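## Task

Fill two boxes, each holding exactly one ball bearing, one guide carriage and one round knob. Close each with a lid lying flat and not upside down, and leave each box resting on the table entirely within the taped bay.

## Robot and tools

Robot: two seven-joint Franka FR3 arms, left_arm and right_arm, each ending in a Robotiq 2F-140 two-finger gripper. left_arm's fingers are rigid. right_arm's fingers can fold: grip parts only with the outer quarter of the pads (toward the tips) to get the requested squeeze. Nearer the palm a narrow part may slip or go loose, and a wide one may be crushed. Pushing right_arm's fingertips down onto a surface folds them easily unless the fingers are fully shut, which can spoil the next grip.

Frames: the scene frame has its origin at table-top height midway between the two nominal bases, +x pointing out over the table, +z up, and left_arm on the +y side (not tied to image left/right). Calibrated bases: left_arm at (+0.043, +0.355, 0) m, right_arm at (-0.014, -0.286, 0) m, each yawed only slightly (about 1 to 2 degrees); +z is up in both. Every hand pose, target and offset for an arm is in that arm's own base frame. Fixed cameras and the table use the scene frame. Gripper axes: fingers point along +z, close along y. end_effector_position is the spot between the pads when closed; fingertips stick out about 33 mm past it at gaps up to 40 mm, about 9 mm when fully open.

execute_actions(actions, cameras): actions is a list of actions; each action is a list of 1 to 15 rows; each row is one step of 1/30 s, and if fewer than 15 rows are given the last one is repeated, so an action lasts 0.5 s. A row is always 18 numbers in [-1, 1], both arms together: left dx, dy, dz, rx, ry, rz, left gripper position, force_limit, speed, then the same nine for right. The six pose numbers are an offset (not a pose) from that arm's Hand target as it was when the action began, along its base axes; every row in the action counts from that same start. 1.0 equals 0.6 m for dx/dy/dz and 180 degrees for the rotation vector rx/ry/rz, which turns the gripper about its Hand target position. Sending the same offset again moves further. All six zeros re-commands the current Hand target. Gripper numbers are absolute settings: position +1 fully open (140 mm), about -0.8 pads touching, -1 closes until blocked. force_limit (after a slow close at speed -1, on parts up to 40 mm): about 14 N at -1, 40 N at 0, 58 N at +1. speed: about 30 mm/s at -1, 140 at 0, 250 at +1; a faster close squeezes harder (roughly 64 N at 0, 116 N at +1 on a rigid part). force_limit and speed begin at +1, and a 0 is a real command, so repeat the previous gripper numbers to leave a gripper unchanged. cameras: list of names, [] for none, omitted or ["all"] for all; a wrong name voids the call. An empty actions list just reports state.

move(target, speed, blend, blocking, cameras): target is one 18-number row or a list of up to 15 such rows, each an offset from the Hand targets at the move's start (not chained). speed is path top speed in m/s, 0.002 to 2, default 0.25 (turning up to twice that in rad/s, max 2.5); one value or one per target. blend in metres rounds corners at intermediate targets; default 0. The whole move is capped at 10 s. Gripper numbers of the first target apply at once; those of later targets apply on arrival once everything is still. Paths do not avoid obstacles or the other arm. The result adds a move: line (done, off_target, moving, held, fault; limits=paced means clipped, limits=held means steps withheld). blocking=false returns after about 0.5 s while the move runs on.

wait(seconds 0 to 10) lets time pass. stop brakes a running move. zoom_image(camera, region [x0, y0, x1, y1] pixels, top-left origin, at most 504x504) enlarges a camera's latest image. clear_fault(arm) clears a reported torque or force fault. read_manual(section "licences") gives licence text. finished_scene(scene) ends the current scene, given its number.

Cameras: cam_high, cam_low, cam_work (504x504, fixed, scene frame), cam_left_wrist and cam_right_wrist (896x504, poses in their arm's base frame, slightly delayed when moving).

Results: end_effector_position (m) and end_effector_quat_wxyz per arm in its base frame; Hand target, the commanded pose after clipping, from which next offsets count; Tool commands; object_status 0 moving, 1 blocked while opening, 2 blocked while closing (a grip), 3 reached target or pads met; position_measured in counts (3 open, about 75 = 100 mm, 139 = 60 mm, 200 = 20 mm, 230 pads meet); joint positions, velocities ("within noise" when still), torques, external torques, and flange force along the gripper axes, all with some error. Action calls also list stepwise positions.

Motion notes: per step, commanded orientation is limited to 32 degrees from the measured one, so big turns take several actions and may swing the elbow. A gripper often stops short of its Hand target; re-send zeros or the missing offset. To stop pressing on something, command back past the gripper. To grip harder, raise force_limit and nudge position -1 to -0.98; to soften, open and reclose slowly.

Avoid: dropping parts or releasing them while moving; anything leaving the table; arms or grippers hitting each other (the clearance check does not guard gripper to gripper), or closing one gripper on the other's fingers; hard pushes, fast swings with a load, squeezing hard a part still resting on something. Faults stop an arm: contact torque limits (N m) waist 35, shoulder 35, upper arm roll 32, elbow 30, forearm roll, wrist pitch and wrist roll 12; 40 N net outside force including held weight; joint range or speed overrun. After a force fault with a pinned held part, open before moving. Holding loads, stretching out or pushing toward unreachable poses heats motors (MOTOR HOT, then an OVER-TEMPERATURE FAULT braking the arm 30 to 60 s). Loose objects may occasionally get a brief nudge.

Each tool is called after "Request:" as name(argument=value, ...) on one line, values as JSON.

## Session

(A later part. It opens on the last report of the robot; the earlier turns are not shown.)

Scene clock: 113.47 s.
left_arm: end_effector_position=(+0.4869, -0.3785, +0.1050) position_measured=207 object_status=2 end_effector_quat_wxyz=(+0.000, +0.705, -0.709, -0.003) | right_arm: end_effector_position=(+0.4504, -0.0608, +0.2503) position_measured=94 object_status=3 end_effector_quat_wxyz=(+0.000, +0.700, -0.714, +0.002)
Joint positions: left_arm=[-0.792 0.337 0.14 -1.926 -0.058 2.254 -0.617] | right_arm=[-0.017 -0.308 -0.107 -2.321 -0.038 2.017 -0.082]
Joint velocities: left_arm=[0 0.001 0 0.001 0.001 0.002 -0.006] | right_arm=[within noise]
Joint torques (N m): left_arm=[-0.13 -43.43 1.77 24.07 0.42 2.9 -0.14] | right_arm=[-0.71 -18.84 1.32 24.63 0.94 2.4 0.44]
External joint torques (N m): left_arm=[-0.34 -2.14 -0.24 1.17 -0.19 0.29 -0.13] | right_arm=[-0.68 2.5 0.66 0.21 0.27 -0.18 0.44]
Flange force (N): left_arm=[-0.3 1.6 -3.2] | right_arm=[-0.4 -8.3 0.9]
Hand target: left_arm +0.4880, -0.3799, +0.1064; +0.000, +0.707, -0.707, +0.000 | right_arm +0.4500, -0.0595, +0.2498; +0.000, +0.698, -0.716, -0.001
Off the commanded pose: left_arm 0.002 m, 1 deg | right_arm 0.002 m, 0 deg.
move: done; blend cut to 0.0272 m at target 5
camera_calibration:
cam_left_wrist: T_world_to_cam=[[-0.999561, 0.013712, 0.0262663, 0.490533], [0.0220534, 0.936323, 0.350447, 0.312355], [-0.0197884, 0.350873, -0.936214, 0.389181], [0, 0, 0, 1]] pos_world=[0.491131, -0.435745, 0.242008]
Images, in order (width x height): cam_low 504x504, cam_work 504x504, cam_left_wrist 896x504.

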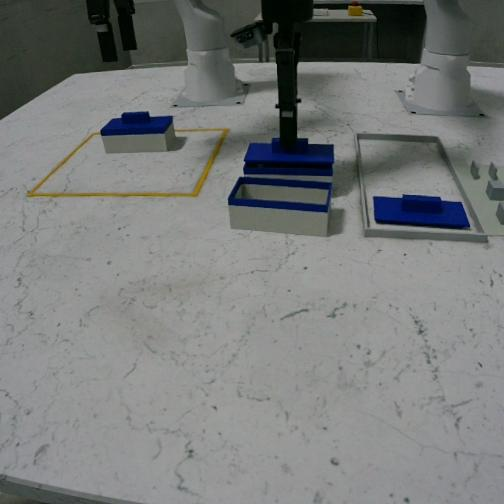

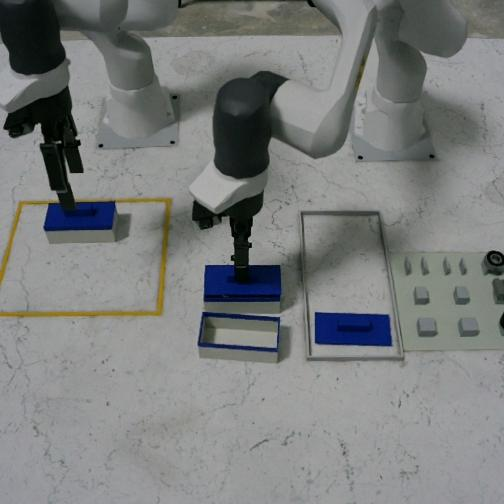

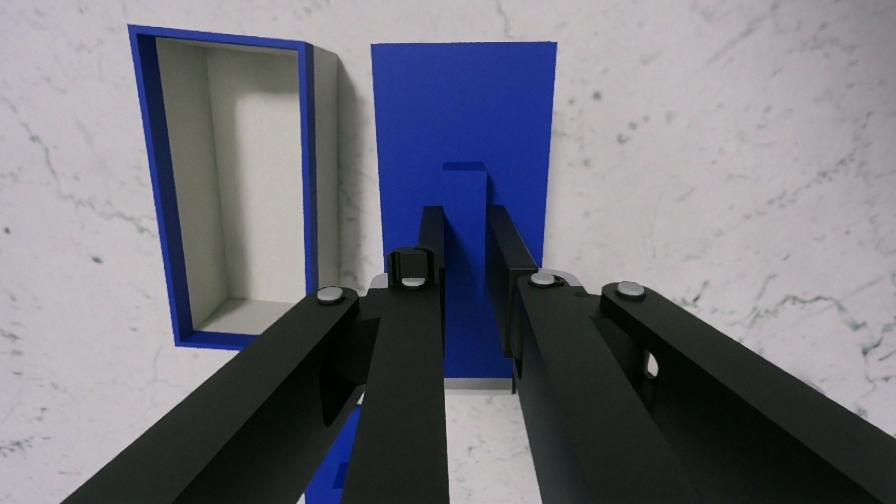

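Request:
move(target=[[0,-0.0017,0,0,0,0,-1,-0.05,-1,0,0,0,0,0,0,0.28,0,-1],[0,-0.0017,-0.0295,0,0,0,-1,-0.05,-1,0,0,0,0,0,0,0.28,0,-1]], speed=[0.05,0.02], cameras=["cam_work","cam_low"])

Request:
zoom_image(camera="cam_low", region=[220, 80, 360, 220])

Request:
zoom_image(camera="cam_work", region=[190, 240, 300, 330])

Scene clock: 114.93 s.
left_arm: end_effector_position=(+0.4891, -0.3799, +0.0929) position_measured=207 object_status=2 end_effector_quat_wxyz=(-0.001, +0.707, -0.708, +0.000) | right_arm: end_effector_position=(+0.4504, -0.0608, +0.2503) position_measured=94 object_status=3 end_effector_quat_wxyz=(+0.000, +0.700, -0.714, +0.002)
Joint positions: left_arm=[-0.792 0.357 0.14 -1.932 -0.062 2.286 -0.619] | right_arm=[-0.017 -0.308 -0.107 -2.321 -0.038 2.017 -0.082]
Joint velocities: left_arm=[-0.001 -0.001 0 0.001 0.001 0.004 -0.002] | right_arm=[within noise]
Joint torques (N m): left_arm=[-0.1 -40.04 1.43 22.39 0.22 3.49 -0.03] | right_arm=[-0.69 -18.82 1.36 24.63 0.94 2.39 0.42]
External joint torques (N m): left_arm=[-0.28 1.68 -0.66 -0.28 -0.37 0.86 -0.03] | right_arm=[-0.64 2.62 0.71 0.11 0.26 -0.21 0.43]
Flange force (N): left_arm=[1.8 -1.4 4.6] | right_arm=[-0.4 -8.3 1.1]
Hand target: left_arm +0.4880, -0.3810, +0.0887; +0.000, +0.707, -0.707, +0.000 | right_arm +0.4500, -0.0595, +0.2498; +0.000, +0.698, -0.716, -0.001
Off the commanded pose: left_arm 0.004 m, 0 deg | right_arm 0.002 m, 0 deg.
move: off_target (left_arm)
Images, in order (width x height): cam_low 504x504, cam_work 504x504.

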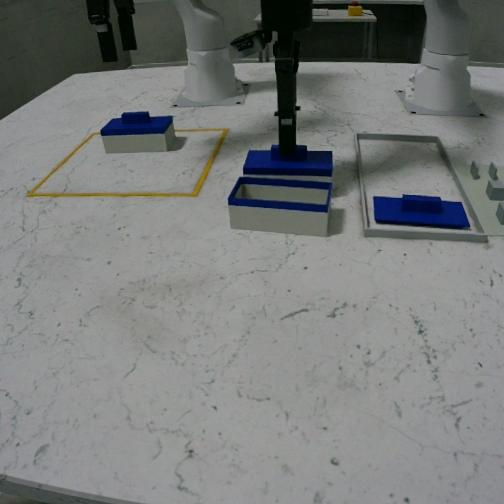

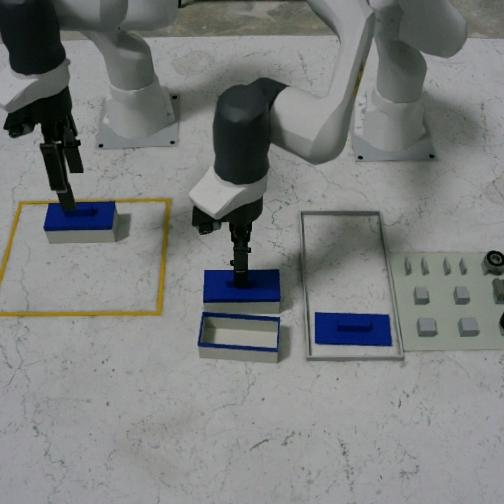

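Scaled by 3.600 from the camera's 504x504 image, which has a finer 720x720 frame.

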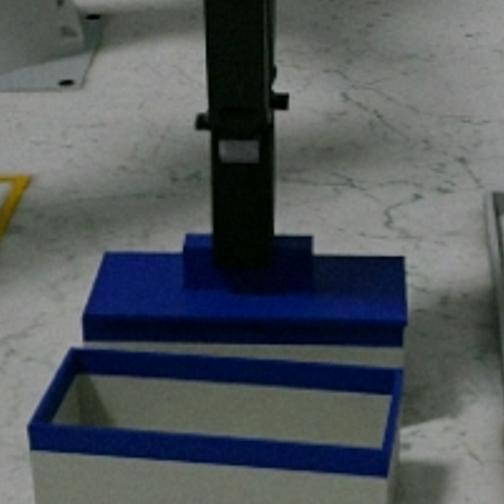

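Scaled by 4.582 from the camera's 504x504 image, which has a finer 720x720 frame.

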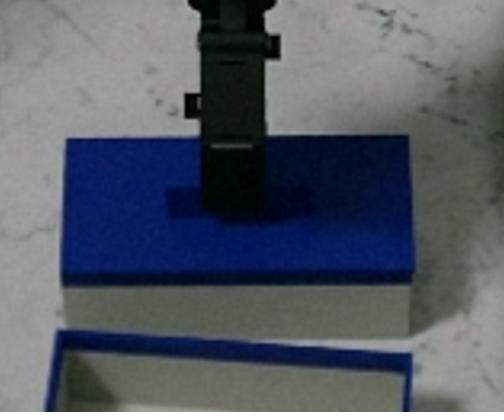

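Request:
move(target=[[0,0,0.0065,0,0,0,-1,-0.05,-1,0,0,0,0,0,0,0.28,0,-1],[0,0,0.0065,0,0,0,-0.157,-0.05,-1,0,0,0,0,0,0,0.28,0,-1],[0,0,0.1357,0,0,0,-0.157,-0.05,-1,0,0,0,0,0,0,0.28,0,-1],[-0.063,0.718,0.268,0,0,0,-0.157,-0.05,-1,0.178,0.3,-0.166,0,0,0,0.28,0,-1],[-0.063,0.718,0.268,0,0,0,-0.157,-0.05,-1,0.178,0.51,-0.1997,0,0,0,0.28,0,-1]], speed=[0.05,0.1,0.15,0.45,0.18], blend=[0,0,0.04,0,0], cameras=["cam_right_wrist","cam_work"])

Scene clock: 121.00 s.
left_arm: end_effector_position=(+0.4505, +0.0492, +0.2488) position_measured=149 object_status=3 end_effector_quat_wxyz=(+0.000, +0.709, -0.705, +0.001) | right_arm: end_effector_position=(+0.5570, +0.2474, +0.1307) position_measured=94 object_status=3 end_effector_quat_wxyz=(-0.002, +0.700, -0.714, -0.001)
Joint positions: left_arm=[-0.513 -0.369 0.569 -2.321 0.213 1.999 -0.07] | right_arm=[0.32 0.275 0.102 -1.945 -0.03 2.221 0.457]
Joint velocities: left_arm=[within noise] | right_arm=[0.001 0 0 0.001 -0.001 0 0.006]
Joint torques (N m): left_arm=[0.07 -15.38 -6.7 25.16 0.89 2.32 0.28] | right_arm=[-0.22 -36.68 1.37 23.64 0.59 2.27 0.46]
External joint torques (N m): left_arm=[0.05 -0.51 -0.68 0.95 0.21 -0.27 0.28] | right_arm=[-0.23 3.15 0.22 0.47 0 -0.26 0.46]
Flange force (N): left_arm=[0.0 -0.1 -3.3] | right_arm=[-5.3 -9.8 3.2]
Hand target: left_arm +0.4502, +0.0498, +0.2495; +0.000, +0.707, -0.707, +0.000 | right_arm +0.5568, +0.2465, +0.1300; +0.000, +0.698, -0.716, -0.001
Off the commanded pose: left_arm 0.001 m, 0 deg | right_arm 0.001 m, 0 deg.
move: done; blend cut to 0.0388 m at target 3
camera_calibration:
cam_right_wrist: T_world_to_cam=[[-0.999538, 0.0303675, 0.00108316, 0.563844], [0.0288776, 0.938196, 0.344897, -0.288164], [0.00945745, 0.344769, -0.93864, 0.171874], [0, 0, 0, 1]] pos_world=[0.57028, 0.193976, 0.260104]
Images, in order (width x height): cam_work 504x504, cam_right_wrist 896x504.

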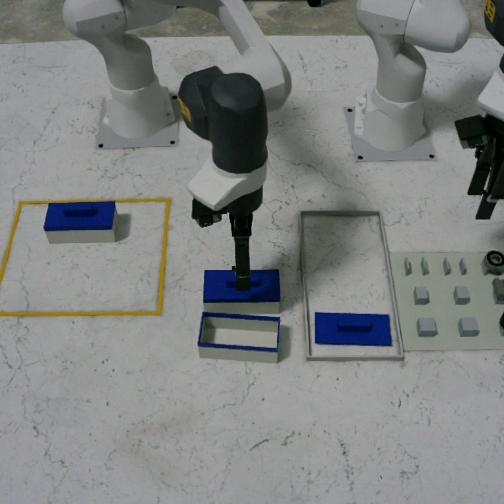

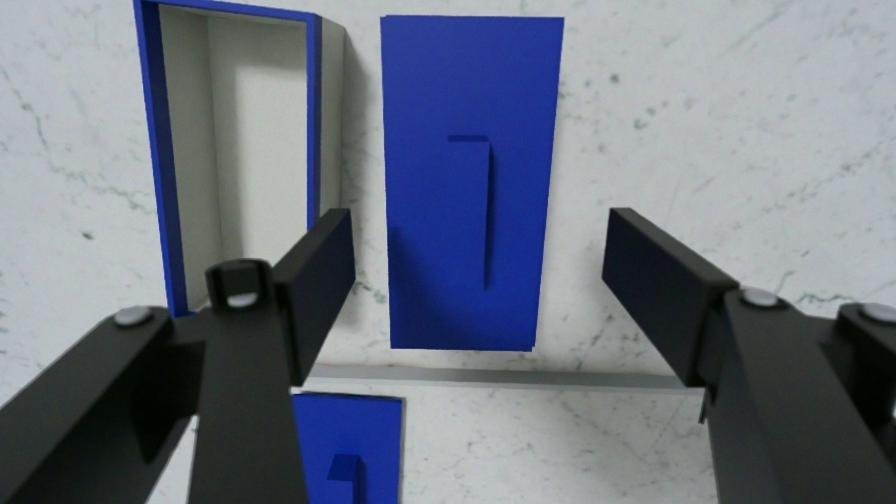

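Request:
move(target=[[0,0,0,0,0,0,-0.157,-0.05,-1,0,0.002,0,0,0,-0.0045,0.28,0,-1],[0,0,0,0,0,0,-0.157,-0.05,-1,0,0.002,-0.1417,0,0,-0.0045,0.28,0,-1]], speed=[0.1,0.08], cameras=["cam_low","cam_right_wrist"])

Scene clock: 123.00 s.
left_arm: end_effector_position=(+0.4506, +0.0492, +0.2488) position_measured=149 object_status=3 end_effector_quat_wxyz=(+0.000, +0.709, -0.705, +0.001) | right_arm: end_effector_position=(+0.5558, +0.2479, +0.0455) position_measured=94 object_status=3 end_effector_quat_wxyz=(+0.001, +0.694, -0.720, -0.002)
Joint positions: left_arm=[-0.513 -0.369 0.569 -2.321 0.213 1.999 -0.07] | right_arm=[0.338 0.408 0.084 -1.99 -0.044 2.392 0.484]
Joint velocities: left_arm=[within noise] | right_arm=[0 -0.001 -0.001 0 0 0.003 0]
Joint torques (N m): left_arm=[0.09 -15.3 -6.69 25.11 0.85 2.33 0.3] | right_arm=[-0.08 -39.31 1.22 21.45 0.53 2.79 0.43]
External joint torques (N m): left_arm=[0.17 -0.46 -0.56 0.94 0.17 -0.26 0.3] | right_arm=[-0.09 2.8 -0.23 0.09 0.02 0.28 0.43]
Flange force (N): left_arm=[-0.3 -0.4 -3.1] | right_arm=[-3.6 -6.1 5.5]
Hand target: left_arm +0.4502, +0.0498, +0.2495; +0.000, +0.707, -0.707, +0.000 | right_arm +0.5568, +0.2477, +0.0449; +0.000, +0.693, -0.721, -0.001
Off the commanded pose: left_arm 0.001 m, 0 deg | right_arm 0.001 m, 0 deg.
move: done
camera_calibration:
cam_right_wrist: T_world_to_cam=[[-0.998895, 0.0465409, 0.00654377, 0.558137], [0.0459713, 0.938589, 0.34196, -0.268722], [0.00977323, 0.341883, -0.939692, 0.0923013], [0, 0, 0, 1]] pos_world=[0.568972, 0.194687, 0.174975]
Images, in order (width x height): cam_low 504x504, cam_right_wrist 896x504.

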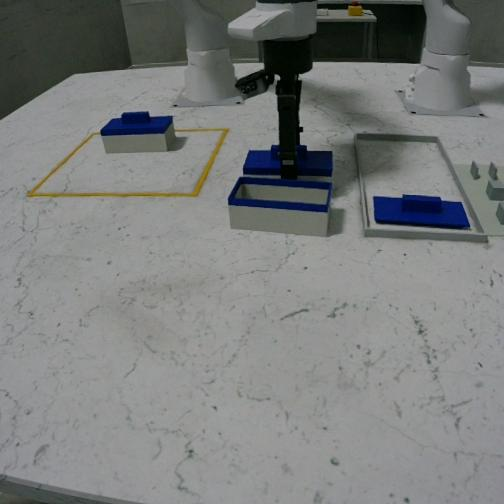

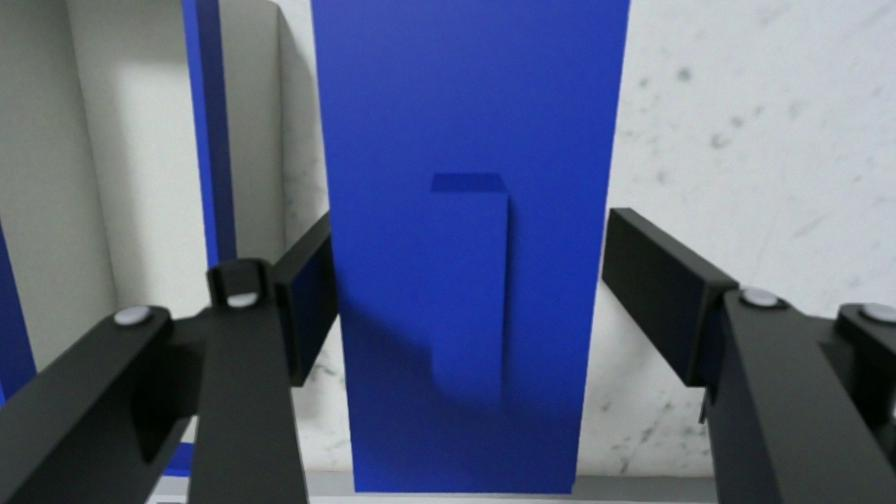

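Request:
move(target=[[0,0,0,0,0,0,-0.157,-0.05,-1,0.0015,0,0,0,0,0,-1,0,-1],[0,0,0,0,0,0,-0.157,-0.05,-1,0,0,0.1,0,0,0,-1,0,-1],[0,0,0,0,0,0,-0.157,-0.05,-1,-0.0988,-0.562,0.1,0,0,0.0045,-1,0,-1],[0,0,0,0,0,0,-0.157,-0.05,-1,-0.0988,-0.562,0.015,0,0,0.0045,-1,0,-1],[0,0,0,0,0,0,-0.157,-0.05,-1,-0.0988,-0.562,-0.0015,0,0,0.0045,-1,0,-1]], speed=[0.05,0.1,0.25,0.12,0.02], blend=[0,0.03,0,0,0], cameras=["cam_low","cam_right_wrist","cam_work"])

Request:
zoom_image(camera="cam_low", region=[20, 60, 240, 210])

Scene clock: 128.00 s.
left_arm: end_effector_position=(+0.4506, +0.0492, +0.2489) position_measured=149 object_status=3 end_effector_quat_wxyz=(+0.000, +0.709, -0.705, +0.001) | right_arm: end_effector_position=(+0.4965, -0.0894, +0.0465) position_measured=126 object_status=2 end_effector_quat_wxyz=(+0.001, +0.697, -0.717, -0.001)
Joint positions: left_arm=[-0.513 -0.369 0.569 -2.321 0.213 1.999 -0.07] | right_arm=[-0.064 0.155 -0.112 -2.377 0.028 2.527 -0.17]
Joint velocities: left_arm=[within noise] | right_arm=[-0.001 0.002 0.001 0 0.001 0 -0.004]
Joint torques (N m): left_arm=[0.03 -15.3 -6.68 24.98 0.85 2.35 0.31] | right_arm=[-1.38 -26.92 0.45 19.22 0.58 3.66 0.21]
External joint torques (N m): left_arm=[0.13 -0.41 -0.54 0.79 0.17 -0.24 0.31] | right_arm=[-1.25 5.84 0.96 -0.56 0.15 1.07 0.21]
Flange force (N): left_arm=[-0.3 -0.2 -2.8] | right_arm=[2.1 -11.0 16.0]
Hand target: left_arm +0.4502, +0.0498, +0.2495; +0.000, +0.707, -0.707, +0.000 | right_arm +0.4975, -0.0895, +0.0440; +0.000, +0.698, -0.716, -0.001
Off the commanded pose: left_arm 0.001 m, 0 deg | right_arm 0.003 m, 0 deg.
move: done
camera_calibration:
cam_right_wrist: T_world_to_cam=[[-0.999263, 0.0380026, 0.00544432, 0.514041], [0.0375864, 0.93957, 0.340288, 0.0545624], [0.00781649, 0.340241, -0.940306, 0.210084], [0, 0, 0, 1]] pos_world=[0.509969, -0.142279, 0.176178]
Images, in order (width x height): cam_low 504x504, cam_work 504x504, cam_right_wrist 896x504.

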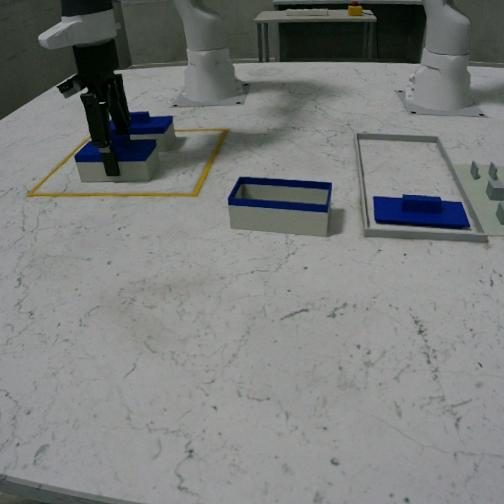

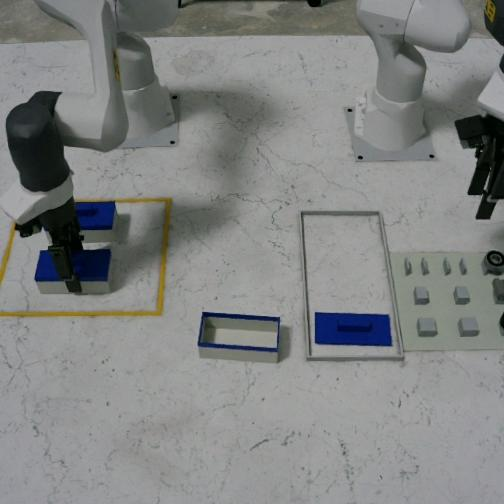

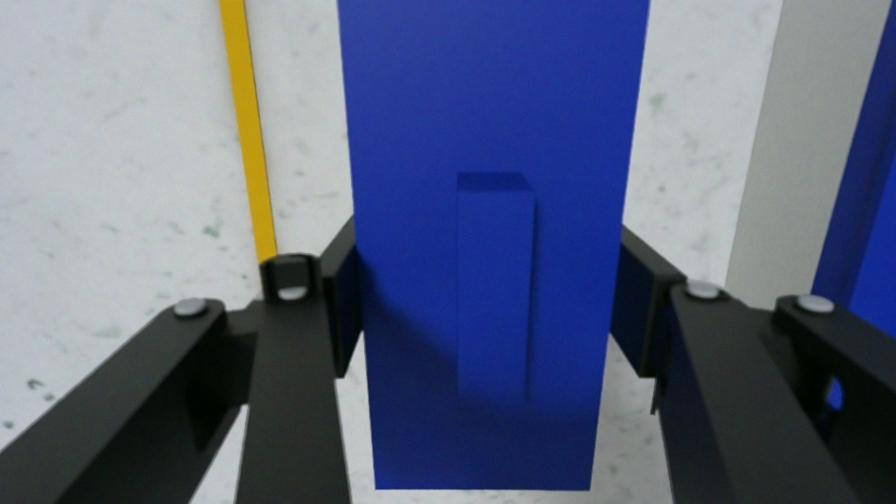

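Scaled by 2.291 from the camera's 504x504 image, which has a finer 720x720 frame.

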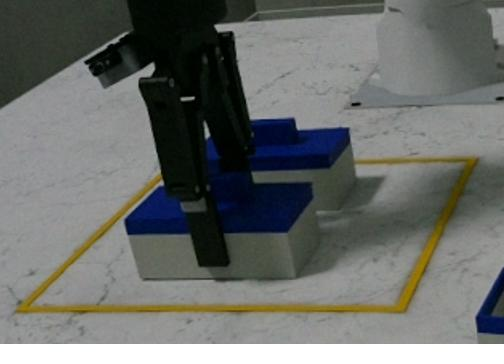

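Request:
move(target=[[0,0,0,0,0,0,-0.157,-0.05,-1,0,0,0.003,0,0,0,0.25,0,-1],[0,0,0,0,0,0,-0.157,-0.05,-1,0,0,0.2,0,0,0,0.25,0,-1],[0,0,0,0,0,0,-0.157,-0.05,-1,-0.05,0.3,0.33,0,0,0,0.25,0,-1]], speed=[0.05,0.15,0.3], blend=[0,0.03,0], cameras=["cam_low","cam_work","cam_high"])

Request:
zoom_image(camera="cam_low", region=[20, 60, 240, 210])

Request:
zoom_image(camera="cam_high", region=[220, 310, 380, 470])

Scene clock: 131.93 s.
left_arm: end_effector_position=(+0.4506, +0.0492, +0.2489) position_measured=149 object_status=3 end_effector_quat_wxyz=(+0.000, +0.709, -0.705, +0.001) | right_arm: end_effector_position=(+0.4681, +0.0897, +0.2423) position_measured=98 object_status=3 end_effector_quat_wxyz=(+0.000, +0.701, -0.713, +0.002)
Joint positions: left_arm=[-0.513 -0.369 0.569 -2.321 0.213 1.999 -0.07] | right_arm=[0.063 -0.233 0.12 -2.268 0.028 2.038 0.185]
Joint velocities: left_arm=[within noise] | right_arm=[-0.001 0.001 0 0 0.001 -0.001 0.004]
Joint torques (N m): left_arm=[0.04 -15.35 -6.69 24.98 0.85 2.35 0.28] | right_arm=[-1.24 -21.2 -0.18 24.84 0.98 2.3 0.39]
External joint torques (N m): left_arm=[0.08 -0.47 -0.61 0.79 0.17 -0.24 0.28] | right_arm=[-1.09 2.45 1.01 0.48 0.33 -0.26 0.39]
Flange force (N): left_arm=[-0.1 0.1 -2.8] | right_arm=[-2.9 -8.8 0.5]
Hand target: left_arm +0.4502, +0.0498, +0.2495; +0.000, +0.707, -0.707, +0.000 | right_arm +0.4675, +0.0905, +0.2420; +0.000, +0.698, -0.716, -0.001
Off the commanded pose: left_arm 0.001 m, 0 deg | right_arm 0.001 m, 1 deg.
move: done
Images, in order (width x height): cam_high 504x504, cam_low 504x504, cam_work 504x504.

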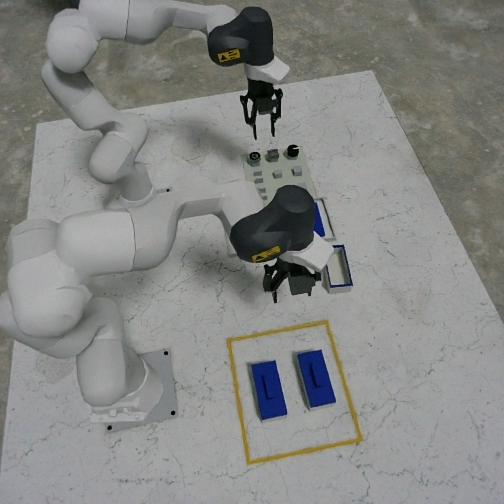

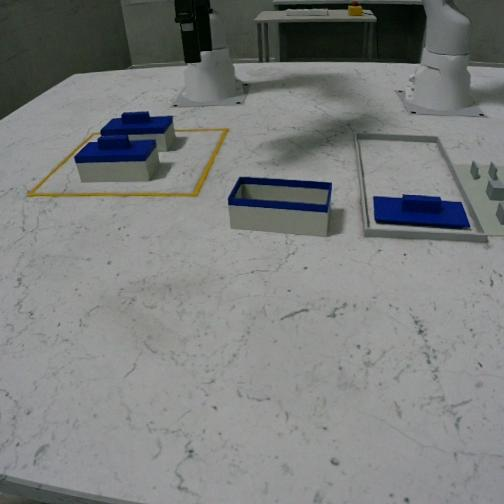

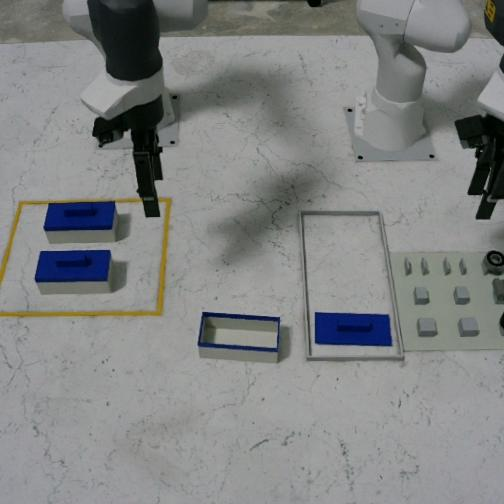

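Scaled by 2.291 from the camera's 504x504 image, which has a finer 720x720 frame.

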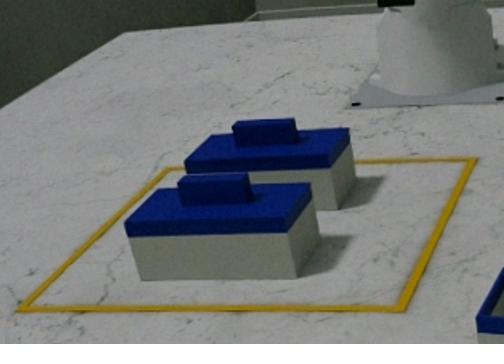

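Scaled by 3.150 from the camera's 504x504 image, which has a finer 720x720 frame.

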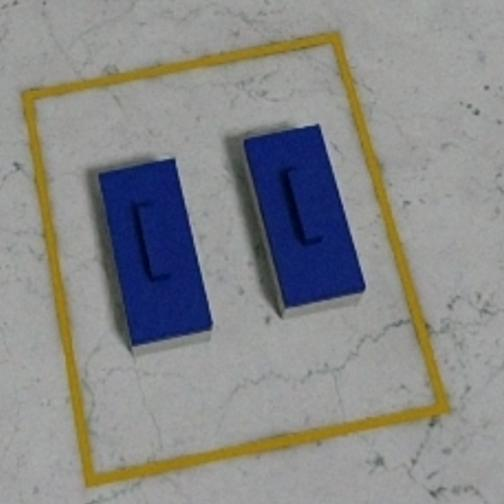

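Request:
finished_scene(scene=2)

The scene is finished: the task was done.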